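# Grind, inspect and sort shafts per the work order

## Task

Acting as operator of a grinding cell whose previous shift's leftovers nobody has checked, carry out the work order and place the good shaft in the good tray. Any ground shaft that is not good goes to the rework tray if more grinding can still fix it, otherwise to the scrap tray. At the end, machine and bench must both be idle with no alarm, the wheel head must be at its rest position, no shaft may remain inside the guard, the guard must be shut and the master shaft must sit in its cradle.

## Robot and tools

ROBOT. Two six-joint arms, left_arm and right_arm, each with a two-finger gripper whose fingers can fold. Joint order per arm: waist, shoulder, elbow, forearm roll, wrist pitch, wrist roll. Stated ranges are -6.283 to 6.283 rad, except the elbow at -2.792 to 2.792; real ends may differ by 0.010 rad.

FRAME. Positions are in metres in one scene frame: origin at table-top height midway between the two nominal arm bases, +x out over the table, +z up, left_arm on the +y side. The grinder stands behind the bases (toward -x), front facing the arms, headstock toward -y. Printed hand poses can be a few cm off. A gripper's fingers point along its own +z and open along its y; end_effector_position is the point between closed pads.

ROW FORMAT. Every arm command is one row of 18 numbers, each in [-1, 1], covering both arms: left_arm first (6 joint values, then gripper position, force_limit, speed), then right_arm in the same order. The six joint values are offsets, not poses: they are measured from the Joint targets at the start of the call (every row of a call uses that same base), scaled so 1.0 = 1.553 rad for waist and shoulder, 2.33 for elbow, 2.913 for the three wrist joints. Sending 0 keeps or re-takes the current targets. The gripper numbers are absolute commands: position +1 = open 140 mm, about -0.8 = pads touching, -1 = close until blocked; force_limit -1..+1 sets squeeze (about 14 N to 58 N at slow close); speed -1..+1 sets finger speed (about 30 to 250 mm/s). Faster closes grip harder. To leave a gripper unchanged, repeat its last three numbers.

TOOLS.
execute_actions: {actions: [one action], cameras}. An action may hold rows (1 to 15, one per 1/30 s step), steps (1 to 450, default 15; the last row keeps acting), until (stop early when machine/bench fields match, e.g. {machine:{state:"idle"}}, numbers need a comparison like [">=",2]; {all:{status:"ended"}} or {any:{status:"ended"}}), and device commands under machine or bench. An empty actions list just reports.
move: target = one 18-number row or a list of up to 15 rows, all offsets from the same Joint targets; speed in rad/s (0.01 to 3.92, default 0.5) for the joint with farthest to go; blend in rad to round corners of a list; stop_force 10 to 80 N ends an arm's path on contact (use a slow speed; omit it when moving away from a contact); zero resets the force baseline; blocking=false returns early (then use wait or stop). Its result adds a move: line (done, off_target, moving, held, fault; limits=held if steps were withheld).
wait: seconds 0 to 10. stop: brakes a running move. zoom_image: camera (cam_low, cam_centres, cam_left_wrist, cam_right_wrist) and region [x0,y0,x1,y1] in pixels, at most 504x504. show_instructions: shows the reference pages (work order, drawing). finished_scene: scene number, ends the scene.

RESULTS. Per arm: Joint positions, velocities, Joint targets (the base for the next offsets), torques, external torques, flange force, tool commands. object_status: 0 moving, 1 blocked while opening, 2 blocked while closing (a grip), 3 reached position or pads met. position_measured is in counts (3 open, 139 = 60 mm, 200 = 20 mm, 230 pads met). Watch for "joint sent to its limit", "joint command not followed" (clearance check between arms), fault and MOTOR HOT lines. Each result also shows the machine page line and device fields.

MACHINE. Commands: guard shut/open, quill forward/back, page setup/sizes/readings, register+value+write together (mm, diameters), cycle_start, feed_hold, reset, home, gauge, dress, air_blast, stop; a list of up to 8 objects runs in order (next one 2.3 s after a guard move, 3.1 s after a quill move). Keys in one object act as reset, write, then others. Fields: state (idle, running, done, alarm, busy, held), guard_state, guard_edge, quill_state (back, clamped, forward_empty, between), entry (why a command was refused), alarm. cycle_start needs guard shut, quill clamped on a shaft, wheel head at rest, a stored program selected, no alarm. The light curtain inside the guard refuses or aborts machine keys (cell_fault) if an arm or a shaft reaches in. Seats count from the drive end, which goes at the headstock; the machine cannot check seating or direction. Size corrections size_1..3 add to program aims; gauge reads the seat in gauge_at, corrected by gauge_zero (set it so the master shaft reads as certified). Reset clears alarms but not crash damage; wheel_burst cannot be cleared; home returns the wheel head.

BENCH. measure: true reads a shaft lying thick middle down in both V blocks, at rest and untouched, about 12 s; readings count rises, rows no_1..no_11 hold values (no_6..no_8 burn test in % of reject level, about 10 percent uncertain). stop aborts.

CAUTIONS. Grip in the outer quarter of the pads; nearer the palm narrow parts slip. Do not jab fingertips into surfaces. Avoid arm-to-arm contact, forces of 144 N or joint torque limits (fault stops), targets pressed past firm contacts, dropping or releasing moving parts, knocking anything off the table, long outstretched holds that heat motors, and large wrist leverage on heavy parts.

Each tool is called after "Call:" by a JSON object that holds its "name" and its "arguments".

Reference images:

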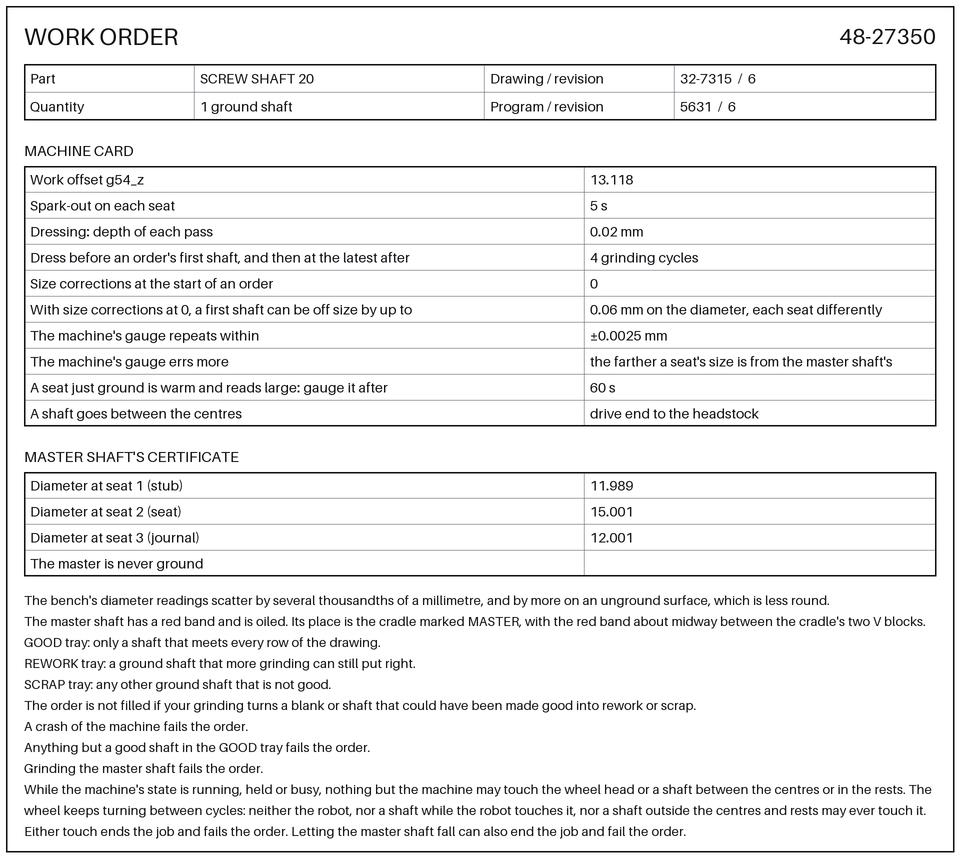

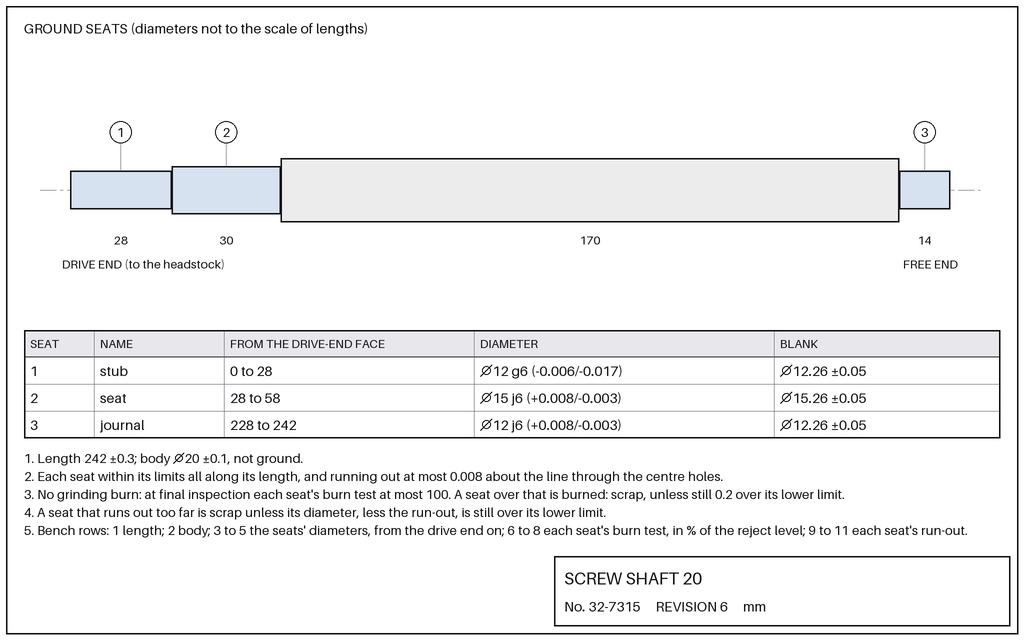

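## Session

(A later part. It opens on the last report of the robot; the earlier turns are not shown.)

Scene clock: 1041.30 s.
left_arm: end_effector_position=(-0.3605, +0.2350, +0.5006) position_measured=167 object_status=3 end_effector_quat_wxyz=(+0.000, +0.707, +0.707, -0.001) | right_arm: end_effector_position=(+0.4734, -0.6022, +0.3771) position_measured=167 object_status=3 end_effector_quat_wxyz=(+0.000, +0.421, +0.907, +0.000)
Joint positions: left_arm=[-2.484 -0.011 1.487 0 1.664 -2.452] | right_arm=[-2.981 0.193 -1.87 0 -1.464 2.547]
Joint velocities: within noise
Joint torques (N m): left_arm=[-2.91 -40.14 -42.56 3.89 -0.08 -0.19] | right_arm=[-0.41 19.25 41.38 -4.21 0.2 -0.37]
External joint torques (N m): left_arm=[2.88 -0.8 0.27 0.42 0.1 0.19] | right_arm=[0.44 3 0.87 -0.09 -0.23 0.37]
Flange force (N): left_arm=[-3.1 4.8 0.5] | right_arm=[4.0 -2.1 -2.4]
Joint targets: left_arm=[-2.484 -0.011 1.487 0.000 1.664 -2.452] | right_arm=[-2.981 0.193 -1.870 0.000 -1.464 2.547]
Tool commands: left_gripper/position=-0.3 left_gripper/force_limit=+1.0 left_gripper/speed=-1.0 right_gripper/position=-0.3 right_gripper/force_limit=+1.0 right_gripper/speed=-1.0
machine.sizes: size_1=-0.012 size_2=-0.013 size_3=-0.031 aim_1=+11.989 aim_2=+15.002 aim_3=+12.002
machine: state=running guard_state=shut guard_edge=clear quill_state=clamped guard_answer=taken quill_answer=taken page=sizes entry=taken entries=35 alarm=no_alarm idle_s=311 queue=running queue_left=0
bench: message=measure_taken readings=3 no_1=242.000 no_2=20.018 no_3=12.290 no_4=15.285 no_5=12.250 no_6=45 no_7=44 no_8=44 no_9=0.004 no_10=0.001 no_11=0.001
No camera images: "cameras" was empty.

Call:
{"name": "execute_actions", "arguments": {"actions": [{"machine": {"page": "readings"}, "steps": 450, "until": {"machine": {"state": ["!=", "running"]}}}], "cameras": []}}

Call:
{"name": "wait", "arguments": {"seconds": 10, "cameras": []}}

Call:
{"name": "wait", "arguments": {"seconds": 10, "cameras": []}}

Call:
{"name": "wait", "arguments": {"seconds": 10, "cameras": []}}

Call:
{"name": "wait", "arguments": {"seconds": 10, "cameras": []}}

Call:
{"name": "wait", "arguments": {"seconds": 10, "cameras": []}}

Call:
{"name": "execute_actions", "arguments": {"actions": [{"steps": 450, "until": {"machine": {"state": "done", "idle_s": [">=", 61]}}}], "cameras": []}}

Scene clock: 1058.60 s.
left_arm: end_effector_position=(-0.3605, +0.2350, +0.5006) position_measured=167 object_status=3 end_effector_quat_wxyz=(+0.000, +0.707, +0.707, -0.001) | right_arm: end_effector_position=(+0.4734, -0.6022, +0.3771) position_measured=167 object_status=3 end_effector_quat_wxyz=(+0.000, +0.421, +0.907, +0.000)
Joint positions: left_arm=[-2.484 -0.011 1.487 0 1.664 -2.452] | right_arm=[-2.981 0.193 -1.87 0 -1.464 2.547]
Joint velocities: within noise
Joint torques (N m): left_arm=[-2.72 -40.28 -42.48 3.9 -0.12 -0.18] | right_arm=[-0.08 19.5 41.44 -4.31 0.14 -0.28]
External joint torques (N m): left_arm=[2.7 -0.7 0.21 0.41 0.14 0.18] | right_arm=[0.09 2.61 0.57 0.03 -0.17 0.28]
Flange force (N): left_arm=[-3.0 4.4 0.3] | right_arm=[3.0 -2.4 -1.7]
Joint targets: left_arm=[-2.484 -0.011 1.487 0.000 1.664 -2.452] | right_arm=[-2.981 0.193 -1.870 0.000 -1.464 2.547]
Tool commands: left_gripper/position=-0.3 left_gripper/force_limit=+1.0 left_gripper/speed=-1.0 right_gripper/position=-0.3 right_gripper/force_limit=+1.0 right_gripper/speed=-1.0
machine.readings: gauge_d=+12.111 gauge_d_1=+0.000 gauge_d_2=+0.000 gauge_d_3=+0.000 pos_x=-355.375 pos_z=+235.000 load_peak=+6.4 cycles=+1
machine: state=running guard_state=shut guard_edge=clear quill_state=clamped guard_answer=taken quill_answer=taken page=readings entry=taken entries=35 alarm=no_alarm idle_s=328 queue=done queue_left=0
bench: message=measure_taken readings=3 no_1=242.000 no_2=20.018 no_3=12.290 no_4=15.285 no_5=12.250 no_6=45 no_7=44 no_8=44 no_9=0.004 no_10=0.001 no_11=0.001
No camera images: "cameras" was empty.

Scene clock: 1068.60 s.
left_arm: end_effector_position=(-0.3605, +0.2350, +0.5006) position_measured=167 object_status=3 end_effector_quat_wxyz=(+0.000, +0.707, +0.707, -0.001) | right_arm: end_effector_position=(+0.4734, -0.6022, +0.3771) position_measured=167 object_status=3 end_effector_quat_wxyz=(+0.000, +0.421, +0.907, +0.000)
Joint positions: left_arm=[-2.484 -0.011 1.487 0 1.664 -2.452] | right_arm=[-2.981 0.193 -1.87 0 -1.464 2.547]
Joint velocities: within noise
Joint torques (N m): left_arm=[-3.03 -40.26 -42.56 3.95 -0.09 -0.17] | right_arm=[-0.19 19.62 41.78 -4.25 0.18 -0.29]
External joint torques (N m): left_arm=[3.06 -0.73 0.28 0.36 0.11 0.17] | right_arm=[0.2 2.34 0.32 -0.04 -0.21 0.28]
Flange force (N): left_arm=[-3.4 4.9 0.5] | right_arm=[3.2 -2.2 -1.3]
Joint targets: left_arm=[-2.484 -0.011 1.487 0.000 1.664 -2.452] | right_arm=[-2.981 0.193 -1.870 0.000 -1.464 2.547]
Tool commands: left_gripper/position=-0.3 left_gripper/force_limit=+1.0 left_gripper/speed=-1.0 right_gripper/position=-0.3 right_gripper/force_limit=+1.0 right_gripper/speed=-1.0
machine.readings: gauge_d=+12.111 gauge_d_1=+0.000 gauge_d_2=+0.000 gauge_d_3=+0.000 pos_x=+0.000 pos_z=+0.000 load_peak=+6.4 cycles=+2
machine: state=done guard_state=shut guard_edge=clear quill_state=clamped guard_answer=taken quill_answer=taken page=readings entry=taken entries=35 alarm=no_alarm idle_s=4 queue=done queue_left=0
bench: message=measure_taken readings=3 no_1=242.000 no_2=20.018 no_3=12.290 no_4=15.285 no_5=12.250 no_6=45 no_7=44 no_8=44 no_9=0.004 no_10=0.001 no_11=0.001
wait: 10.00 s
No camera images: "cameras" was empty.

Scene clock: 1078.60 s.
left_arm: end_effector_position=(-0.3605, +0.2350, +0.5006) position_measured=167 object_status=3 end_effector_quat_wxyz=(+0.000, +0.707, +0.707, -0.001) | right_arm: end_effector_position=(+0.4734, -0.6022, +0.3771) position_measured=167 object_status=3 end_effector_quat_wxyz=(+0.000, +0.421, +0.907, +0.000)
Joint positions: left_arm=[-2.484 -0.011 1.487 0 1.664 -2.452] | right_arm=[-2.981 0.193 -1.87 0 -1.464 2.547]
Joint velocities: within noise
Joint torques (N m): left_arm=[-2.61 -40.47 -42.5 3.92 -0.09 -0.21] | right_arm=[-0.13 19.01 41.47 -4.14 0.18 -0.33]
External joint torques (N m): left_arm=[2.58 -0.48 0.22 0.39 0.11 0.21] | right_arm=[0.25 2.99 0.7 -0.14 -0.22 0.33]
Flange force (N): left_arm=[-3.1 4.1 0.3] | right_arm=[3.7 -2.5 -2.1]
Joint targets: left_arm=[-2.484 -0.011 1.487 0.000 1.664 -2.452] | right_arm=[-2.981 0.193 -1.870 0.000 -1.464 2.547]
Tool commands: left_gripper/position=-0.3 left_gripper/force_limit=+1.0 left_gripper/speed=-1.0 right_gripper/position=-0.3 right_gripper/force_limit=+1.0 right_gripper/speed=-1.0
machine.readings: gauge_d=+12.111 gauge_d_1=+0.000 gauge_d_2=+0.000 gauge_d_3=+0.000 pos_x=+0.000 pos_z=+0.000 load_peak=+6.4 cycles=+2
machine: state=done guard_state=shut guard_edge=clear quill_state=clamped guard_answer=taken quill_answer=taken page=readings entry=taken entries=35 alarm=no_alarm idle_s=14 queue=done queue_left=0
bench: message=measure_taken readings=3 no_1=242.000 no_2=20.018 no_3=12.290 no_4=15.285 no_5=12.250 no_6=45 no_7=44 no_8=44 no_9=0.004 no_10=0.001 no_11=0.001
wait: 10.00 s
No camera images: "cameras" was empty.

Scene clock: 1088.60 s.
left_arm: end_effector_position=(-0.3605, +0.2350, +0.5006) position_measured=167 object_status=3 end_effector_quat_wxyz=(+0.000, +0.707, +0.707, -0.001) | right_arm: end_effector_position=(+0.4734, -0.6022, +0.3771) position_measured=167 object_status=3 end_effector_quat_wxyz=(+0.000, +0.421, +0.907, +0.000)
Joint positions: left_arm=[-2.484 -0.011 1.487 0 1.664 -2.452] | right_arm=[-2.981 0.193 -1.87 0 -1.464 2.547]
Joint velocities: within noise
Joint torques (N m): left_arm=[-3.04 -40.33 -42.48 3.91 -0.11 -0.17] | right_arm=[0.04 19.27 41.57 -4.19 0.14 -0.31]
External joint torques (N m): left_arm=[3.05 -0.64 0.18 0.4 0.12 0.17] | right_arm=[0.2 2.76 0.62 -0.09 -0.16 0.31]
Flange force (N): left_arm=[-3.6 4.7 0.2] | right_arm=[3.4 -2.4 -1.8]
Joint targets: left_arm=[-2.484 -0.011 1.487 0.000 1.664 -2.452] | right_arm=[-2.981 0.193 -1.870 0.000 -1.464 2.547]
Tool commands: left_gripper/position=-0.3 left_gripper/force_limit=+1.0 left_gripper/speed=-1.0 right_gripper/position=-0.3 right_gripper/force_limit=+1.0 right_gripper/speed=-1.0
machine.readings: gauge_d=+12.111 gauge_d_1=+0.000 gauge_d_2=+0.000 gauge_d_3=+0.000 pos_x=+0.000 pos_z=+0.000 load_peak=+6.4 cycles=+2
machine: state=done guard_state=shut guard_edge=clear quill_state=clamped guard_answer=taken quill_answer=taken page=readings entry=taken entries=35 alarm=no_alarm idle_s=24 queue=done queue_left=0
bench: message=measure_taken readings=3 no_1=242.000 no_2=20.018 no_3=12.290 no_4=15.285 no_5=12.250 no_6=45 no_7=44 no_8=44 no_9=0.004 no_10=0.001 no_11=0.001
wait: 10.00 s
No camera images: "cameras" was empty.

Scene clock: 1098.60 s.
left_arm: end_effector_position=(-0.3605, +0.2350, +0.5006) position_measured=167 object_status=3 end_effector_quat_wxyz=(+0.000, +0.707, +0.707, -0.001) | right_arm: end_effector_position=(+0.4734, -0.6022, +0.3771) position_measured=167 object_status=3 end_effector_quat_wxyz=(+0.000, +0.421, +0.907, +0.000)
Joint positions: left_arm=[-2.484 -0.011 1.487 0 1.664 -2.452] | right_arm=[-2.981 0.193 -1.87 0 -1.464 2.547]
Joint velocities: within noise
Joint torques (N m): left_arm=[-2.84 -40.17 -42.5 3.93 -0.12 -0.23] | right_arm=[-0.33 19.2 41.67 -4.25 0.23 -0.31]
External joint torques (N m): left_arm=[2.8 -0.92 0.12 0.39 0.14 0.23] | right_arm=[0.49 2.75 0.45 -0.03 -0.26 0.31]
Flange force (N): left_arm=[-3.1 4.7 0.1] | right_arm=[4.1 -2.2 -1.7]
Joint targets: left_arm=[-2.484 -0.011 1.487 0.000 1.664 -2.452] | right_arm=[-2.981 0.193 -1.870 0.000 -1.464 2.547]
Tool commands: left_gripper/position=-0.3 left_gripper/force_limit=+1.0 left_gripper/speed=-1.0 right_gripper/position=-0.3 right_gripper/force_limit=+1.0 right_gripper/speed=-1.0
machine.readings: gauge_d=+12.111 gauge_d_1=+0.000 gauge_d_2=+0.000 gauge_d_3=+0.000 pos_x=+0.000 pos_z=+0.000 load_peak=+6.4 cycles=+2
machine: state=done guard_state=shut guard_edge=clear quill_state=clamped guard_answer=taken quill_answer=taken page=readings entry=taken entries=35 alarm=no_alarm idle_s=34 queue=done queue_left=0
bench: message=measure_taken readings=3 no_1=242.000 no_2=20.018 no_3=12.290 no_4=15.285 no_5=12.250 no_6=45 no_7=44 no_8=44 no_9=0.004 no_10=0.001 no_11=0.001
wait: 10.00 s
No camera images: "cameras" was empty.

Scene clock: 1108.60 s.
left_arm: end_effector_position=(-0.3605, +0.2350, +0.5006) position_measured=167 object_status=3 end_effector_quat_wxyz=(+0.000, +0.707, +0.707, -0.001) | right_arm: end_effector_position=(+0.4734, -0.6022, +0.3771) position_measured=167 object_status=3 end_effector_quat_wxyz=(+0.000, +0.421, +0.907, +0.000)
Joint positions: left_arm=[-2.484 -0.011 1.487 0 1.664 -2.452] | right_arm=[-2.981 0.193 -1.87 0 -1.464 2.547]
Joint velocities: within noise
Joint torques (N m): left_arm=[-2.68 -40.4 -42.45 3.92 -0.08 -0.19] | right_arm=[-0.23 19.3 41.38 -4.22 0.22 -0.28]
External joint torques (N m): left_arm=[2.65 -0.66 0.1 0.4 0.1 0.19] | right_arm=[0.25 2.96 0.89 -0.08 -0.24 0.28]
Flange force (N): left_arm=[-3.1 4.2 0.1] | right_arm=[3.4 -2.4 -2.5]
Joint targets: left_arm=[-2.484 -0.011 1.487 0.000 1.664 -2.452] | right_arm=[-2.981 0.193 -1.870 0.000 -1.464 2.547]
Tool commands: left_gripper/position=-0.3 left_gripper/force_limit=+1.0 left_gripper/speed=-1.0 right_gripper/position=-0.3 right_gripper/force_limit=+1.0 right_gripper/speed=-1.0
machine.readings: gauge_d=+12.111 gauge_d_1=+0.000 gauge_d_2=+0.000 gauge_d_3=+0.000 pos_x=+0.000 pos_z=+0.000 load_peak=+6.4 cycles=+2
machine: state=done guard_state=shut guard_edge=clear quill_state=clamped guard_answer=taken quill_answer=taken page=readings entry=taken entries=35 alarm=no_alarm idle_s=44 queue=done queue_left=0
bench: message=measure_taken readings=3 no_1=242.000 no_2=20.018 no_3=12.290 no_4=15.285 no_5=12.250 no_6=45 no_7=44 no_8=44 no_9=0.004 no_10=0.001 no_11=0.001
wait: 10.00 s
No camera images: "cameras" was empty.

Scene clock: 1123.80 s.
left_arm: end_effector_position=(-0.3605, +0.2350, +0.5006) position_measured=167 object_status=3 end_effector_quat_wxyz=(+0.000, +0.707, +0.707, -0.001) | right_arm: end_effector_position=(+0.4734, -0.6022, +0.3771) position_measured=167 object_status=3 end_effector_quat_wxyz=(+0.000, +0.421, +0.907, +0.000)
Joint positions: left_arm=[-2.484 -0.011 1.487 0 1.664 -2.452] | right_arm=[-2.981 0.193 -1.87 0 -1.464 2.547]
Joint velocities: within noise
Joint torques (N m): left_arm=[-2.96 -40.45 -42.45 3.91 -0.08 -0.21] | right_arm=[-0.48 19.61 41.81 -4.19 0.19 -0.33]
External joint torques (N m): left_arm=[2.97 -0.53 0.15 0.4 0.1 0.21] | right_arm=[0.43 2.49 0.11 -0.09 -0.22 0.33]
Flange force (N): left_arm=[-3.7 4.5 0.2] | right_arm=[4.0 -2.3 -1.0]
Joint targets: left_arm=[-2.484 -0.011 1.487 0.000 1.664 -2.452] | right_arm=[-2.981 0.193 -1.870 0.000 -1.464 2.547]
Tool commands: left_gripper/position=-0.3 left_gripper/force_limit=+1.0 left_gripper/speed=-1.0 right_gripper/position=-0.3 right_gripper/force_limit=+1.0 right_gripper/speed=-1.0
machine.readings: gauge_d=+12.111 gauge_d_1=+0.000 gauge_d_2=+0.000 gauge_d_3=+0.000 pos_x=+0.000 pos_z=+0.000 load_peak=+6.4 cycles=+2
machine: state=done guard_state=shut guard_edge=clear quill_state=clamped guard_answer=taken quill_answer=taken page=readings entry=taken entries=35 alarm=no_alarm idle_s=59 queue=done queue_left=0
bench: message=measure_taken readings=3 no_1=242.000 no_2=20.018 no_3=12.290 no_4=15.285 no_5=12.250 no_6=45 no_7=44 no_8=44 no_9=0.004 no_10=0.001 no_11=0.001
No camera images: "cameras" was empty.

Call:
{"name": "wait", "arguments": {"seconds": 3, "cameras": []}}

Call:
{"name": "execute_actions", "arguments": {"actions": [{"machine": [{"register": "gauge_at", "value": 1, "write": true, "gauge": true}, {"register": "gauge_at", "value": 2, "write": true, "gauge": true}, {"register": "gauge_at", "value": 3, "write": true, "gauge": true}], "steps": 450, "until": {"machine": {"queue": ["!=", "running"]}}}], "cameras": []}}

Scene clock: 1128.33 s.
left_arm: end_effector_position=(-0.3605, +0.2350, +0.5006) position_measured=167 object_status=3 end_effector_quat_wxyz=(+0.000, +0.707, +0.707, -0.001) | right_arm: end_effector_position=(+0.4734, -0.6022, +0.3771) position_measured=167 object_status=3 end_effector_quat_wxyz=(+0.000, +0.421, +0.907, +0.000)
Joint positions: left_arm=[-2.484 -0.011 1.487 0 1.664 -2.452] | right_arm=[-2.981 0.193 -1.87 0 -1.464 2.547]
Joint velocities: within noise
Joint torques (N m): left_arm=[-3.14 -40.41 -42.45 3.92 -0.12 -0.19] | right_arm=[-0.23 19.43 41.43 -4.11 0.17 -0.27]
External joint torques (N m): left_arm=[3.2 -0.67 0.13 0.4 0.14 0.19] | right_arm=[0.21 2.65 0.78 -0.19 -0.19 0.27]
Flange force (N): left_arm=[-3.9 4.9 0.1] | right_arm=[3.1 -2.1 -2.1]
Joint targets: left_arm=[-2.484 -0.011 1.487 0.000 1.664 -2.452] | right_arm=[-2.981 0.193 -1.870 0.000 -1.464 2.547]
Tool commands: left_gripper/position=-0.3 left_gripper/force_limit=+1.0 left_gripper/speed=-1.0 right_gripper/position=-0.3 right_gripper/force_limit=+1.0 right_gripper/speed=-1.0
machine.readings: gauge_d=+12.111 gauge_d_1=+0.000 gauge_d_2=+0.000 gauge_d_3=+0.000 pos_x=+0.000 pos_z=+0.000 load_peak=+6.4 cycles=+2
machine: state=done guard_state=shut guard_edge=clear quill_state=clamped guard_answer=taken quill_answer=taken page=readings entry=taken entries=35 alarm=no_alarm idle_s=64 queue=done queue_left=0
bench: message=measure_taken readings=3 no_1=242.000 no_2=20.018 no_3=12.290 no_4=15.285 no_5=12.250 no_6=45 no_7=44 no_8=44 no_9=0.004 no_10=0.001 no_11=0.001
wait: 3.00 s; at rest from the start
No camera images: "cameras" was empty.

Scene clock: 1140.67 s.
left_arm: end_effector_position=(-0.3605, +0.2350, +0.5006) position_measured=167 object_status=3 end_effector_quat_wxyz=(+0.000, +0.707, +0.707, -0.001) | right_arm: end_effector_position=(+0.4734, -0.6022, +0.3771) position_measured=167 object_status=3 end_effector_quat_wxyz=(+0.000, +0.421, +0.907, +0.000)
Joint positions: left_arm=[-2.484 -0.011 1.487 0 1.664 -2.452] | right_arm=[-2.981 0.193 -1.87 0 -1.464 2.547]
Joint velocities: within noise
Joint torques (N m): left_arm=[-2.9 -40.37 -42.43 3.91 -0.09 -0.21] | right_arm=[-0.05 19.33 41.42 -4.19 0.14 -0.28]
External joint torques (N m): left_arm=[2.88 -0.65 0.09 0.41 0.11 0.21] | right_arm=[-0.04 2.78 0.69 -0.1 -0.17 0.28]
Flange force (N): left_arm=[-3.5 4.5 0.1] | right_arm=[2.8 -2.7 -1.9]
Joint targets: left_arm=[-2.484 -0.011 1.487 0.000 1.664 -2.452] | right_arm=[-2.981 0.193 -1.870 0.000 -1.464 2.547]
Tool commands: left_gripper/position=-0.3 left_gripper/force_limit=+1.0 left_gripper/speed=-1.0 right_gripper/position=-0.3 right_gripper/force_limit=+1.0 right_gripper/speed=-1.0
machine.readings: gauge_d=+12.001 gauge_d_1=+11.986 gauge_d_2=+15.003 gauge_d_3=+12.001 pos_x=+0.000 pos_z=+0.000 load_peak=+6.4 cycles=+2
machine: state=done guard_state=shut guard_edge=clear quill_state=clamped guard_answer=taken quill_answer=taken page=readings entry=taken entries=41 alarm=no_alarm idle_s=76 queue=done queue_left=0
bench: message=measure_taken readings=3 no_1=242.000 no_2=20.018 no_3=12.290 no_4=15.285 no_5=12.250 no_6=45 no_7=44 no_8=44 no_9=0.004 no_10=0.001 no_11=0.001
No camera images: "cameras" was empty.

Call:
{"name": "execute_actions", "arguments": {"actions": [{"machine": [{"guard": "open"}, {"quill": "back"}], "steps": 240, "until": {"machine": {"quill_state": "back", "guard_state": "open"}}}], "cameras": ["cam_centres"]}}

Call:
{"name": "move", "arguments": {"target": [[0.00609,0.43216,-0.32639,0,0.03122,0.0029,-0.2,1,-1,0,0,0,0,0,0,-0.3,1,-1],[0.00609,0.42052,-0.22083,0,-0.04701,0.0029,-0.2,1,-1,0,0,0,0,0,0,-0.3,1,-1],[0.00609,0.42822,-0.1793,0,-0.08433,0.0029,-0.2,1,-1,0,0,0,0,0,0,-0.3,1,-1]], "speed": [0.5, 0.3, 0.15], "blend": [0.03, 0.03, 0], "cameras": ["cam_left_wrist", "cam_centres"]}}

Scene clock: 1157.00 s.
left_arm: end_effector_position=(-0.3605, +0.2350, +0.5006) position_measured=167 object_status=3 end_effector_quat_wxyz=(+0.000, +0.707, +0.707, -0.001) | right_arm: end_effector_position=(+0.4734, -0.6022, +0.3771) position_measured=167 object_status=3 end_effector_quat_wxyz=(+0.000, +0.421, +0.907, +0.000)
Joint positions: left_arm=[-2.484 -0.011 1.487 0 1.664 -2.452] | right_arm=[-2.981 0.193 -1.87 0 -1.464 2.547]
Joint velocities: within noise
Joint torques (N m): left_arm=[-2.82 -40.28 -42.56 3.91 -0.11 -0.21] | right_arm=[-0.38 18.75 41.35 -4.13 0.14 -0.27]
External joint torques (N m): left_arm=[2.9 -0.73 0.23 0.41 0.12 0.21] | right_arm=[0.41 3.63 1.04 -0.18 -0.16 0.27]
Flange force (N): left_arm=[-3.3 4.7 0.3] | right_arm=[4.3 -2.9 -2.7]
Joint targets: left_arm=[-2.484 -0.011 1.487 0.000 1.664 -2.452] | right_arm=[-2.981 0.193 -1.870 0.000 -1.464 2.547]
Tool commands: left_gripper/position=-0.3 left_gripper/force_limit=+1.0 left_gripper/speed=-1.0 right_gripper/position=-0.3 right_gripper/force_limit=+1.0 right_gripper/speed=-1.0
machine.readings: gauge_d=+12.001 gauge_d_1=+0.000 gauge_d_2=+0.000 gauge_d_3=+0.000 pos_x=+0.000 pos_z=+0.000 load_peak=+6.4 cycles=+2
machine: state=idle guard_state=open guard_edge=clear quill_state=back guard_answer=taken quill_answer=taken page=readings entry=taken entries=41 alarm=no_alarm idle_s=92 queue=running queue_left=0
bench: message=measure_taken readings=3 no_1=242.000 no_2=20.018 no_3=12.290 no_4=15.285 no_5=12.250 no_6=45 no_7=44 no_8=44 no_9=0.004 no_10=0.001 no_11=0.001
Images, in order (width x height): cam_centres 896x504.

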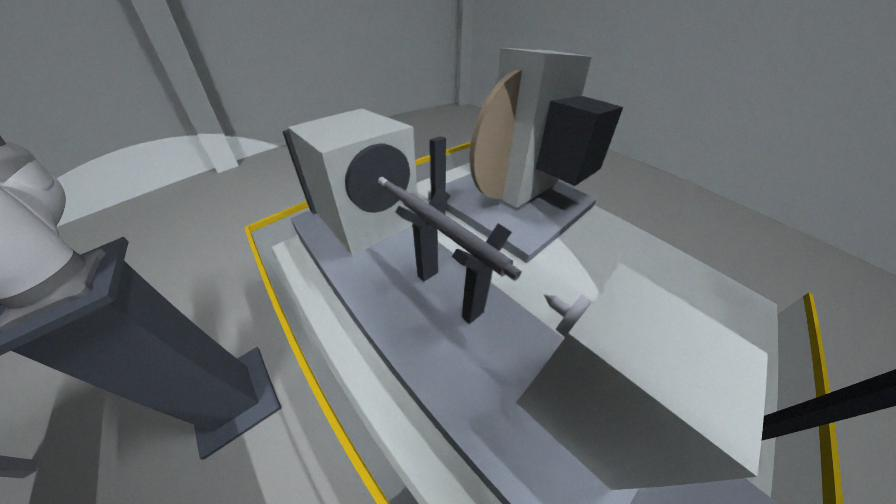

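Scene clock: 1160.40 s.
left_arm: end_effector_position=(-0.6476, -0.0129, +0.2347) position_measured=154 object_status=3 end_effector_quat_wxyz=(+0.000, +0.707, +0.707, +0.000) | right_arm: end_effector_position=(+0.4734, -0.6022, +0.3771) position_measured=167 object_status=3 end_effector_quat_wxyz=(+0.000, +0.421, +0.907, +0.000)
Joint positions: left_arm=[-2.474 0.654 1.07 0 1.418 -2.444] | right_arm=[-2.981 0.193 -1.87 0 -1.464 2.547]
Joint velocities: within noise
Joint torques (N m): left_arm=[-3.02 -105.2 -42.26 3.89 -0.12 -0.18] | right_arm=[0.47 19.14 41.53 -4.21 0.16 -0.23]
External joint torques (N m): left_arm=[2.81 -0.52 0.26 0.39 0.14 0.18] | right_arm=[-0.4 3.08 0.49 -0.07 -0.2 0.23]
Flange force (N): left_arm=[-1.4 3.2 0.0] | right_arm=[2.5 -3.8 -1.7]
Joint targets: left_arm=[-2.474 0.654 1.070 0.000 1.418 -2.444] | right_arm=[-2.981 0.193 -1.870 0.000 -1.464 2.547]
machine.readings: gauge_d=+12.001 gauge_d_1=+0.000 gauge_d_2=+0.000 gauge_d_3=+0.000 pos_x=+0.000 pos_z=+0.000 load_peak=+6.4 cycles=+2
machine: state=idle guard_state=open guard_edge=clear quill_state=back guard_answer=taken quill_answer=taken page=readings entry=taken entries=41 alarm=no_alarm idle_s=95 queue=done queue_left=0
bench: message=measure_taken readings=3 no_1=242.000 no_2=20.018 no_3=12.290 no_4=15.285 no_5=12.250 no_6=45 no_7=44 no_8=44 no_9=0.004 no_10=0.001 no_11=0.001
move: done
camera_calibration:
cam_left_wrist: T_world_to_cam=[[0.999723, -0.0146856, 0.0184065, 0.648083], [-0.0201261, -0.938682, 0.344197, -0.103848], [0.012223, -0.344473, -0.938717, 0.363083], [0, 0, 0, 1]] pos_world=[-0.654431, 0.0371091, 0.364647]
Images, in order (width x height): cam_centres 896x504, cam_left_wrist 896x504.

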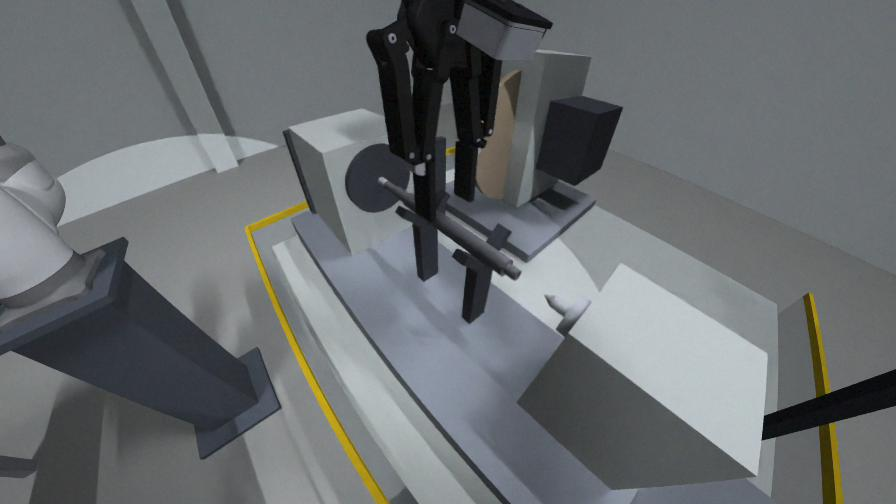

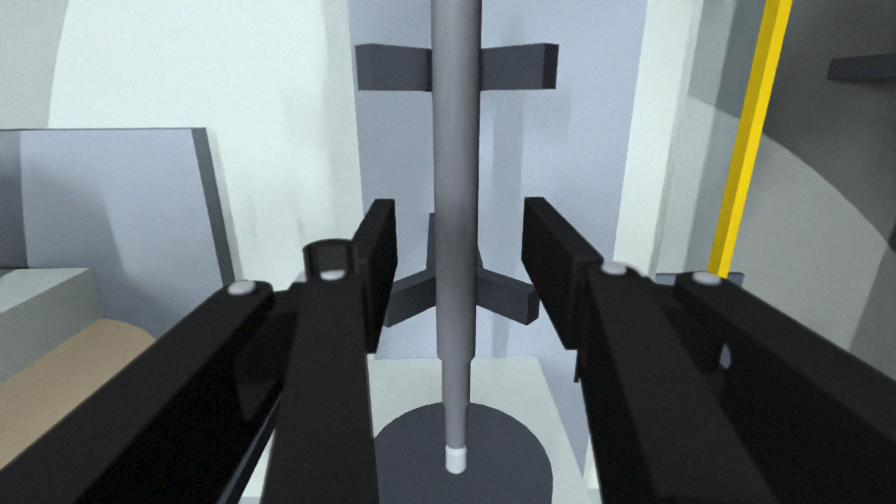

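Call:
{"name": "move", "arguments": {"target": [0,0.00619,0.01644,0,-0.01645,0,-0.2,1,-1,0,0,0,0,0,0,-0.3,1,-1], "speed": 0.06, "cameras": ["cam_left_wrist"]}}

Call:
{"name": "execute_actions", "arguments": {"actions": [{"rows": [[0,0,0,0,0,0, -1,1,-1, 0,0,0,0,0,0, -0.3,1,-1]], "steps": 60}], "cameras": ["cam_left_wrist"]}}

Scene clock: 1166.33 s.
left_arm: end_effector_position=(-0.6476, -0.0128, +0.2048) position_measured=154 object_status=3 end_effector_quat_wxyz=(+0.000, +0.707, +0.707, +0.000) | right_arm: end_effector_position=(+0.4734, -0.6022, +0.3771) position_measured=167 object_status=3 end_effector_quat_wxyz=(+0.000, +0.421, +0.907, +0.000)
Joint positions: left_arm=[-2.474 0.664 1.108 0 1.37 -2.444] | right_arm=[-2.981 0.193 -1.87 0 -1.464 2.547]
Joint velocities: within noise
Joint torques (N m): left_arm=[-2.8 -105.5 -41.75 3.84 -0.13 -0.21] | right_arm=[-0.69 19.53 41.51 -4.25 0.1 -0.3]
External joint torques (N m): left_arm=[2.65 -0.74 0.08 0.4 0.15 0.21] | right_arm=[0.68 2.5 0.56 -0.04 -0.13 0.3]
Flange force (N): left_arm=[-1.4 3.0 -0.4] | right_arm=[4.1 -1.5 -1.6]
Joint targets: left_arm=[-2.474 0.664 1.108 0.000 1.370 -2.444] | right_arm=[-2.981 0.193 -1.870 0.000 -1.464 2.547]
machine.readings: gauge_d=+12.001 gauge_d_1=+0.000 gauge_d_2=+0.000 gauge_d_3=+0.000 pos_x=+0.000 pos_z=+0.000 load_peak=+6.4 cycles=+2
machine: state=idle guard_state=open guard_edge=clear quill_state=back guard_answer=taken quill_answer=taken page=readings entry=taken entries=41 alarm=no_alarm idle_s=101 queue=done queue_left=0
bench: message=measure_taken readings=3 no_1=242.000 no_2=20.018 no_3=12.290 no_4=15.285 no_5=12.250 no_6=45 no_7=44 no_8=44 no_9=0.004 no_10=0.001 no_11=0.001
move: done
camera_calibration:
cam_left_wrist: T_world_to_cam=[[0.999723, -0.0146836, 0.0184057, 0.648633], [-0.020124, -0.938682, 0.344198, -0.0935553], [0.012223, -0.344473, -0.938717, 0.335015], [0, 0, 0, 1]] pos_world=[-0.654431, 0.0371091, 0.334747]
Images, in order (width x height): cam_left_wrist 896x504.

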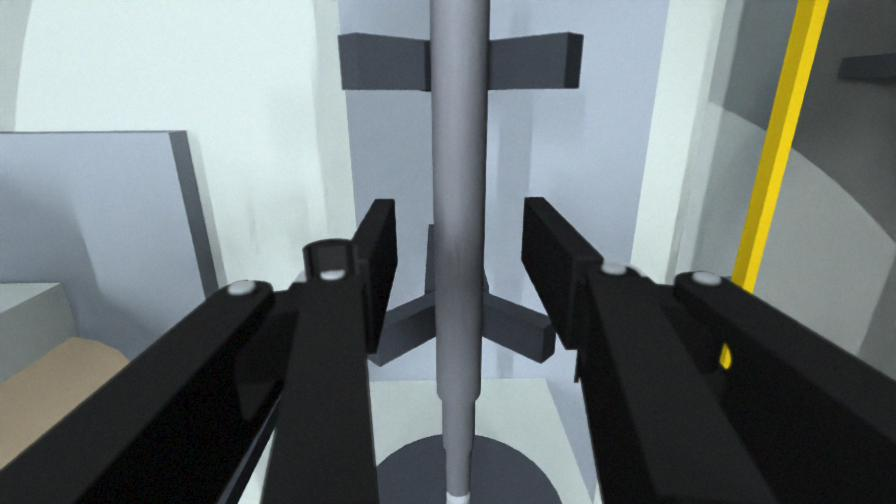

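Scene clock: 1168.53 s.
left_arm: end_effector_position=(-0.6476, -0.0128, +0.2048) position_measured=204 object_status=2 end_effector_quat_wxyz=(+0.000, +0.707, +0.707, +0.000) | right_arm: end_effector_position=(+0.4734, -0.6022, +0.3771) position_measured=167 object_status=3 end_effector_quat_wxyz=(+0.000, +0.421, +0.907, +0.000)
Joint positions: left_arm=[-2.474 0.664 1.108 0 1.37 -2.444] | right_arm=[-2.981 0.193 -1.87 0 -1.464 2.547]
Joint velocities: within noise
Joint torques (N m): left_arm=[1.68 -99.85 -36.74 5.43 1.28 -0.33] | right_arm=[-0.11 19.68 41.84 -4.14 0.21 -0.26]
External joint torques (N m): left_arm=[-1.62 -6.46 -4.95 -1.18 -1.26 0.33] | right_arm=[-0.15 2.76 0.47 -0.18 -0.24 0.26]
Flange force (N): left_arm=[-0.2 -2.3 -6.4] | right_arm=[2.8 -3.1 -1.7]
Joint targets: left_arm=[-2.474 0.664 1.108 0.000 1.370 -2.444] | right_arm=[-2.981 0.193 -1.870 0.000 -1.464 2.547]
machine.readings: gauge_d=+12.001 gauge_d_1=+0.000 gauge_d_2=+0.000 gauge_d_3=+0.000 pos_x=+0.000 pos_z=+0.000 load_peak=+6.4 cycles=+2
machine: state=idle guard_state=open guard_edge=clear quill_state=back guard_answer=taken quill_answer=taken page=readings entry=taken entries=41 alarm=no_alarm idle_s=103 queue=done queue_left=0
bench: message=measure_taken readings=3 no_1=242.000 no_2=20.018 no_3=12.290 no_4=15.285 no_5=12.250 no_6=45 no_7=44 no_8=44 no_9=0.004 no_10=0.001 no_11=0.001
camera_calibration:
cam_left_wrist: T_world_to_cam=[[0.999724, -0.0147191, 0.0183123, 0.648669], [-0.0201252, -0.938681, 0.344199, -0.0934628], [0.0121231, -0.344473, -0.938718, 0.334984], [0, 0, 0, 1]] pos_world=[-0.654432, 0.0372091, 0.334747]
Images, in order (width x height): cam_left_wrist 896x504.

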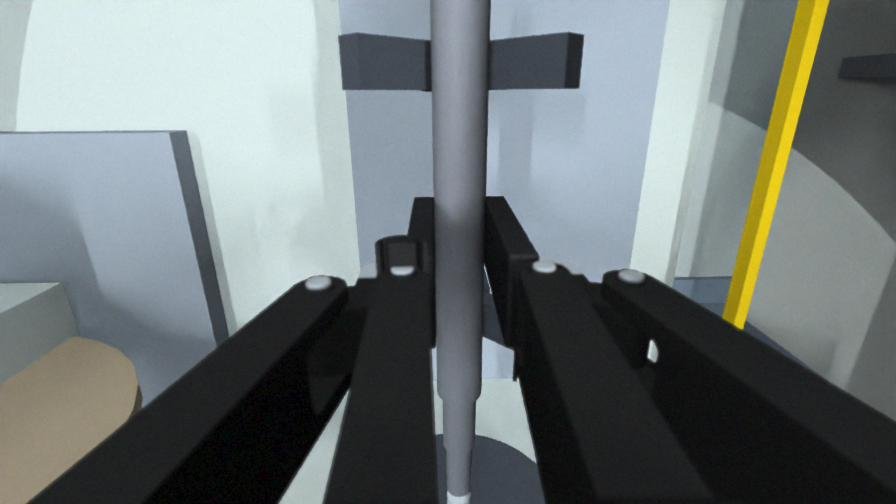

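Call:
{"name": "move", "arguments": {"target": [[-0.00858,-0.01207,0.01329,0,-0.0042,-0.00458,-1,1,-1,0,0,0,0,0,0,-0.3,1,-1],[-0.00858,-0.02712,-0.04335,0,0.04913,-0.00458,-1,1,-1,0,0,0,0,0,0,-0.3,1,-1],[-0.00858,-0.0184,-0.14556,0,0.12624,-0.00458,-1,1,-1,0,0,0,0,0,0,-0.3,1,-1],[-0.00858,-0.43422,0.16329,0,0.10089,-0.00458,-1,1,-1,0,0,0,0,0,0,-0.3,1,-1]], "speed": [0.02, 0.12, 0.3, 0.5], "blend": [0, 0.02, 0.05, 0], "cameras": ["cam_left_wrist", "cam_centres"]}}

Scene clock: 1183.00 s.
left_arm: end_effector_position=(-0.3618, +0.2367, +0.4999) position_measured=204 object_status=2 end_effector_quat_wxyz=(+0.000, +0.707, +0.707, +0.000) | right_arm: end_effector_position=(+0.4734, -0.6022, +0.3771) position_measured=167 object_status=3 end_effector_quat_wxyz=(+0.000, +0.421, +0.907, +0.000)
Joint positions: left_arm=[-2.488 -0.011 1.488 0 1.664 -2.457] | right_arm=[-2.981 0.193 -1.87 0 -1.464 2.547]
Joint velocities: within noise
Joint torques (N m): left_arm=[-2.58 -43.13 -45.19 3.92 -0.11 -0.2] | right_arm=[-0.38 19.34 41.56 -4.31 0.19 -0.31]
External joint torques (N m): left_arm=[2.57 2.1 2.89 0.39 0.13 0.2] | right_arm=[0.26 2.99 0.62 0.01 -0.23 0.31]
Flange force (N): left_arm=[-3.1 4.1 5.1] | right_arm=[3.8 -2.6 -2.0]
Joint targets: left_arm=[-2.488 -0.011 1.488 0.000 1.664 -2.457] | right_arm=[-2.981 0.193 -1.870 0.000 -1.464 2.547]
machine.readings: gauge_d=+12.001 gauge_d_1=+0.000 gauge_d_2=+0.000 gauge_d_3=+0.000 pos_x=+0.000 pos_z=+0.000 load_peak=+6.4 cycles=+2
machine: state=idle guard_state=open guard_edge=clear quill_state=back guard_answer=taken quill_answer=taken page=readings entry=taken entries=41 alarm=no_alarm idle_s=118 queue=done queue_left=0
bench: message=measure_taken readings=3 no_1=242.000 no_2=20.018 no_3=12.290 no_4=15.285 no_5=12.250 no_6=45 no_7=44 no_8=44 no_9=0.004 no_10=0.001 no_11=0.001
move: done
camera_calibration:
cam_left_wrist: T_world_to_cam=[[0.999725, -0.0147519, 0.0182192, 0.361185], [-0.0201251, -0.938648, 0.344289, 0.0448522], [0.0120225, -0.344561, -0.938687, 0.694449], [0, 0, 0, 1]] pos_world=[-0.368532, 0.286709, 0.629847]
Images, in order (width x height): cam_centres 896x504, cam_left_wrist 896x504.

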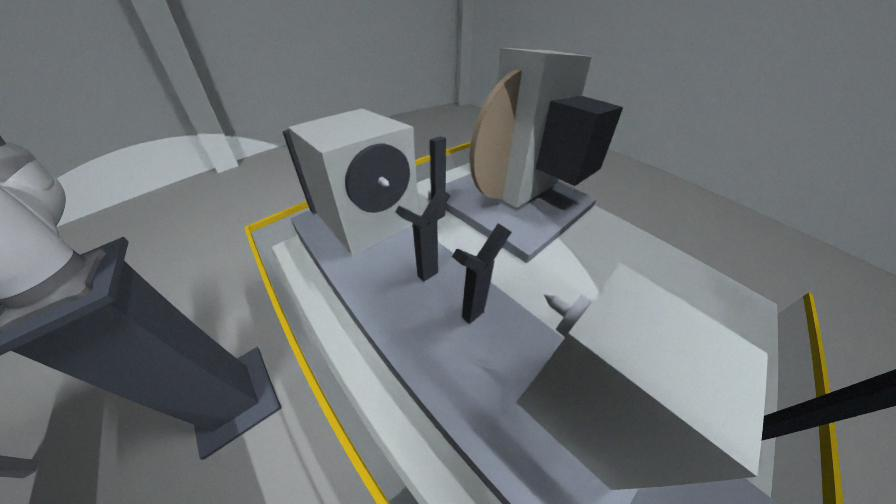

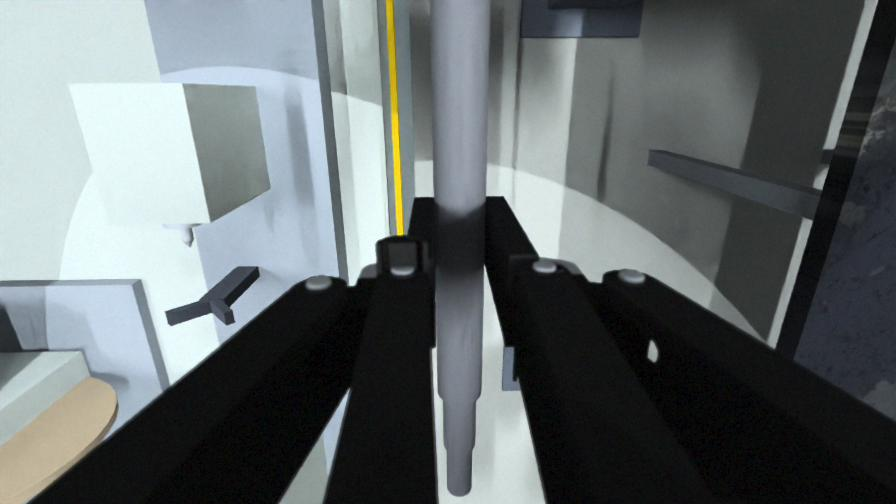

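Call:
{"name": "execute_actions", "arguments": {"actions": [{"machine": {"guard": "shut"}, "steps": 3}], "cameras": []}}

Call:
{"name": "move", "arguments": {"target": [0.95807,0,0,0,0,0.02639,-1,1,-1,0,0,0,0,0,0,-0.3,1,-1], "speed": 0.6, "cameras": []}}

Call:
{"name": "move", "arguments": {"target": [[0.05147,0.29265,-0.04798,0,-0.11764,0.00142,-1,1,-1,0,0,0,0,0,0,-0.3,1,-1],[0.05147,0.33522,0.00633,0,-0.18378,0.00142,-1,1,-1,0,0,0,0,0,0,-0.3,1,-1]], "speed": [0.45, 0.25], "blend": [0.02, 0], "cameras": ["cam_left_wrist"]}}

Call:
{"name": "zoom_image", "arguments": {"camera": "cam_left_wrist", "region": [320, 0, 620, 300]}}

Scene clock: 1186.73 s.
left_arm: end_effector_position=(-0.3618, +0.2368, +0.4999) position_measured=204 object_status=2 end_effector_quat_wxyz=(+0.000, +0.707, +0.707, +0.000) | right_arm: end_effector_position=(+0.4734, -0.6022, +0.3771) position_measured=167 object_status=3 end_effector_quat_wxyz=(+0.000, +0.421, +0.907, +0.000)
Joint positions: left_arm=[-2.488 -0.011 1.488 0 1.664 -2.457] | right_arm=[-2.981 0.193 -1.87 0 -1.464 2.547]
Joint velocities: within noise
Joint torques (N m): left_arm=[-2.79 -43.29 -45.24 3.91 -0.12 -0.2] | right_arm=[-0.36 19.21 41.48 -4.24 0.21 -0.3]
External joint torques (N m): left_arm=[2.8 2.24 2.94 0.4 0.14 0.2] | right_arm=[0.46 2.83 0.7 -0.05 -0.24 0.3]
Flange force (N): left_arm=[-3.5 4.2 5.1] | right_arm=[3.9 -2.1 -2.1]
Joint targets: left_arm=[-2.488 -0.011 1.488 0.000 1.664 -2.457] | right_arm=[-2.981 0.193 -1.870 0.000 -1.464 2.547]
Tool commands: left_gripper/position=-1.0 left_gripper/force_limit=+1.0 left_gripper/speed=-1.0 right_gripper/position=-0.3 right_gripper/force_limit=+1.0 right_gripper/speed=-1.0
machine.readings: gauge_d=+12.001 gauge_d_1=+0.000 gauge_d_2=+0.000 gauge_d_3=+0.000 pos_x=+0.000 pos_z=+0.000 load_peak=+6.4 cycles=+2
machine: state=idle guard_state=between guard_edge=clear quill_state=back guard_answer=taken quill_answer=taken page=readings entry=taken entries=41 alarm=no_alarm idle_s=121 queue=running queue_left=0
bench: message=measure_taken readings=3 no_1=242.000 no_2=20.018 no_3=12.290 no_4=15.285 no_5=12.250 no_6=45 no_7=44 no_8=44 no_9=0.004 no_10=0.001 no_11=0.001
No camera images: "cameras" was empty.

Scene clock: 1189.63 s.
left_arm: end_effector_position=(+0.3820, +0.1779, +0.4999) position_measured=204 object_status=2 end_effector_quat_wxyz=(+0.000, +0.079, +0.997, +0.000) | right_arm: end_effector_position=(+0.4734, -0.6022, +0.3771) position_measured=167 object_status=3 end_effector_quat_wxyz=(+0.000, +0.421, +0.907, +0.000)
Joint positions: left_arm=[-0.999 -0.011 1.488 0 1.664 -2.38] | right_arm=[-2.981 0.193 -1.87 0 -1.464 2.547]
Joint velocities: within noise
Joint torques (N m): left_arm=[-2.8 -43.17 -45.3 3.92 -0.12 -0.2] | right_arm=[0.23 18.98 41.43 -4.18 0.18 -0.35]
External joint torques (N m): left_arm=[2.59 2.14 2.98 0.38 0.15 0.2] | right_arm=[-0.22 2.97 0.53 -0.1 -0.22 0.35]
Flange force (N): left_arm=[-2.7 4.4 5.2] | right_arm=[3.0 -3.3 -1.8]
Joint targets: left_arm=[-0.999 -0.011 1.488 0.000 1.664 -2.380] | right_arm=[-2.981 0.193 -1.870 0.000 -1.464 2.547]
machine.readings: gauge_d=+12.001 gauge_d_1=+0.000 gauge_d_2=+0.000 gauge_d_3=+0.000 pos_x=+0.000 pos_z=+0.000 load_peak=+6.4 cycles=+2
machine: state=idle guard_state=shut guard_edge=clear quill_state=back guard_answer=taken quill_answer=taken page=readings entry=taken entries=41 alarm=no_alarm idle_s=124 queue=done queue_left=0
bench: message=measure_taken readings=3 no_1=242.000 no_2=20.018 no_3=12.290 no_4=15.285 no_5=12.250 no_6=45 no_7=44 no_8=44 no_9=0.004 no_10=0.001 no_11=0.001
move: done
No camera images: "cameras" was empty.

Scene clock: 1191.77 s.
left_arm: end_effector_position=(+0.5784, +0.0063, +0.1298) position_measured=204 object_status=2 end_effector_quat_wxyz=(+0.000, +0.041, +0.999, +0.000) | right_arm: end_effector_position=(+0.4734, -0.6022, +0.3771) position_measured=167 object_status=3 end_effector_quat_wxyz=(+0.000, +0.421, +0.907, +0.000)
Joint positions: left_arm=[-0.919 0.51 1.503 0 1.129 -2.376] | right_arm=[-2.981 0.193 -1.87 0 -1.464 2.547]
Joint velocities: within noise
Joint torques (N m): left_arm=[-3.03 -92.88 -41.02 3.53 -0.11 -0.19] | right_arm=[-0.27 19.38 41.38 -4.26 0.23 -0.3]
External joint torques (N m): left_arm=[2.87 3.14 2.54 0.39 0.14 0.19] | right_arm=[0.17 2.73 0.79 -0.04 -0.25 0.3]
Flange force (N): left_arm=[-1.9 3.5 4.2] | right_arm=[3.2 -2.2 -2.3]
Joint targets: left_arm=[-0.919 0.510 1.503 0.000 1.129 -2.376] | right_arm=[-2.981 0.193 -1.870 0.000 -1.464 2.547]
machine.readings: gauge_d=+12.001 gauge_d_1=+0.000 gauge_d_2=+0.000 gauge_d_3=+0.000 pos_x=+0.000 pos_z=+0.000 load_peak=+6.4 cycles=+2
machine: state=idle guard_state=shut guard_edge=clear quill_state=back guard_answer=taken quill_answer=taken page=readings entry=taken entries=41 alarm=no_alarm idle_s=126 queue=done queue_left=0
bench: message=measure_taken readings=3 no_1=242.000 no_2=20.018 no_3=12.290 no_4=15.285 no_5=12.250 no_6=45 no_7=44 no_8=44 no_9=0.004 no_10=0.001 no_11=0.001
move: done
camera_calibration:
cam_left_wrist: T_world_to_cam=[[0.0979829, 0.995018, 0.0183994, -0.0602167], [0.933759, -0.0983141, 0.344135, -0.582014], [0.344229, -0.0165387, -0.93874, 0.0621553], [0, 0, 0, 1]] pos_world=[0.527966, 0.00372442, 0.259747]
Images, in order (width x height): cam_left_wrist 896x504.

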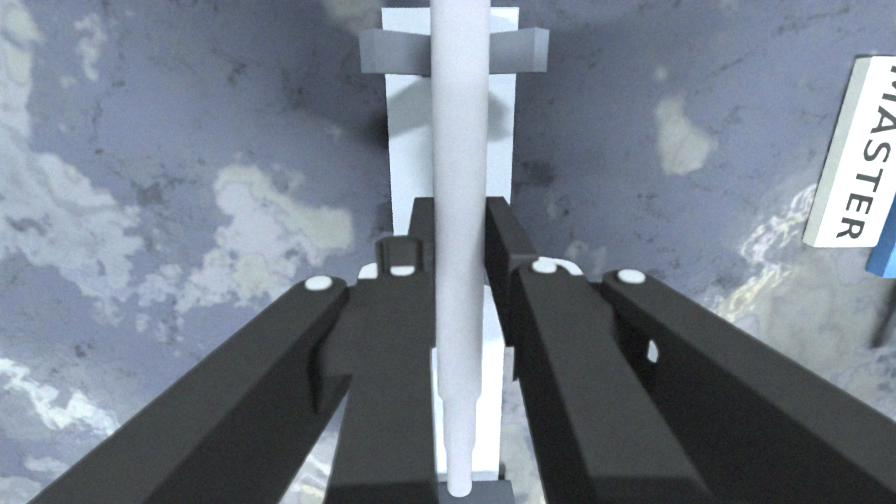

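Scaled by 1.680.

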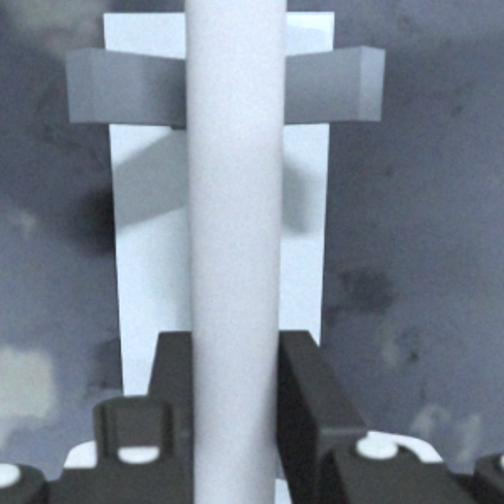

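Call:
{"name": "move", "arguments": {"target": [-0.00071,0.01401,0.01068,0,-0.01601,-0.00038,-1,1,-1,0,0,0,0,0,0,-0.3,1,-1], "speed": 0.12, "cameras": []}}

Call:
{"name": "move", "arguments": {"target": [0,0.01525,0.00956,0,-0.01578,0,-1,1,-1,0,0,0,0,0,0,-0.3,1,-1], "speed": 0.018, "stop_force": 12, "cameras": ["cam_left_wrist"]}}

Scene clock: 1195.60 s.
left_arm: end_effector_position=(+0.5777, +0.0058, +0.0998) position_measured=204 object_status=2 end_effector_quat_wxyz=(+0.000, +0.041, +0.999, +0.000) | right_arm: end_effector_position=(+0.4734, -0.6022, +0.3771) position_measured=167 object_status=3 end_effector_quat_wxyz=(+0.000, +0.421, +0.907, +0.000)
Joint positions: left_arm=[-0.92 0.532 1.528 0 1.082 -2.377] | right_arm=[-2.981 0.193 -1.87 0 -1.464 2.547]
Joint velocities: within noise
Joint torques (N m): left_arm=[-2.85 -93.94 -40.25 3.42 -0.09 -0.2] | right_arm=[-0.3 19.38 41.39 -4.22 0.22 -0.28]
External joint torques (N m): left_arm=[2.72 3.25 2.72 0.4 0.12 0.2] | right_arm=[0.27 2.84 0.83 -0.08 -0.25 0.28]
Flange force (N): left_arm=[-1.5 3.6 4.4] | right_arm=[3.4 -2.3 -2.4]
Joint targets: left_arm=[-0.920 0.532 1.528 0.000 1.082 -2.377] | right_arm=[-2.981 0.193 -1.870 0.000 -1.464 2.547]
machine.readings: gauge_d=+12.001 gauge_d_1=+0.000 gauge_d_2=+0.000 gauge_d_3=+0.000 pos_x=+0.000 pos_z=+0.000 load_peak=+6.4 cycles=+2
machine: state=idle guard_state=shut guard_edge=clear quill_state=back guard_answer=taken quill_answer=taken page=readings entry=taken entries=41 alarm=no_alarm idle_s=130 queue=done queue_left=0
bench: message=measure_taken readings=3 no_1=242.000 no_2=20.018 no_3=12.290 no_4=15.285 no_5=12.250 no_6=45 no_7=44 no_8=44 no_9=0.004 no_10=0.001 no_11=0.001
move: done
No camera images: "cameras" was empty.

Scene clock: 1197.47 s.
left_arm: end_effector_position=(+0.5778, +0.0056, +0.0846) position_measured=204 object_status=2 end_effector_quat_wxyz=(+0.000, +0.041, +0.999, +0.000) | right_arm: end_effector_position=(+0.4734, -0.6022, +0.3771) position_measured=167 object_status=3 end_effector_quat_wxyz=(+0.000, +0.421, +0.907, +0.000)
Joint positions: left_arm=[-0.92 0.544 1.539 0 1.059 -2.377] | right_arm=[-2.981 0.193 -1.87 0 -1.464 2.547]
Joint velocities: within noise
Joint torques (N m): left_arm=[-2.65 -70.9 -29.59 3.46 -2.58 -0.29] | right_arm=[-0.6 18.86 41.57 -4.19 0.12 -0.34]
External joint torques (N m): left_arm=[2.63 -20.41 -7.47 0.32 2.61 0.29] | right_arm=[0.58 3.36 0.5 -0.1 -0.16 0.34]
Flange force (N): left_arm=[3.8 8.7 -25.7] | right_arm=[4.9 -2.8 -1.7]
Joint targets: left_arm=[-0.920 0.544 1.539 0.000 1.059 -2.377] | right_arm=[-2.981 0.193 -1.870 0.000 -1.464 2.547]
machine.readings: gauge_d=+12.001 gauge_d_1=+0.000 gauge_d_2=+0.000 gauge_d_3=+0.000 pos_x=+0.000 pos_z=+0.000 load_peak=+6.4 cycles=+2
machine: state=idle guard_state=shut guard_edge=clear quill_state=back guard_answer=taken quill_answer=taken page=readings entry=taken entries=41 alarm=no_alarm idle_s=132 queue=done queue_left=0
bench: message=measure_taken readings=3 no_1=242.000 no_2=20.018 no_3=12.290 no_4=15.285 no_5=12.250 no_6=45 no_7=44 no_8=44 no_9=0.004 no_10=0.001 no_11=0.001
move: contact (left_arm); left_arm: the wrist pitch is farthest, 0.023 rad from its target
camera_calibration:
cam_left_wrist: T_world_to_cam=[[0.0980212, 0.995016, 0.0183178, -0.0586419], [0.933723, -0.0983202, 0.344232, -0.566063], [0.344317, -0.0166383, -0.938706, 0.0198317], [0, 0, 0, 1]] pos_world=[0.527466, 0.00302414, 0.214547]
Images, in order (width x height): cam_left_wrist 896x504.

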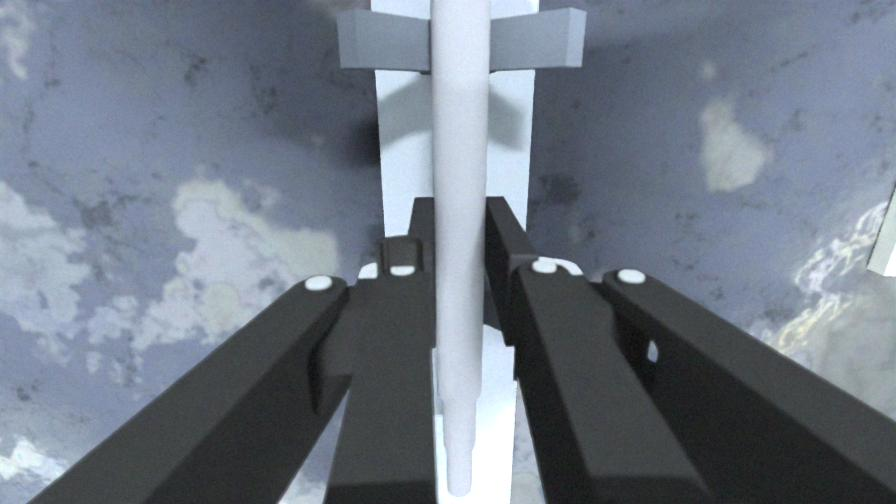

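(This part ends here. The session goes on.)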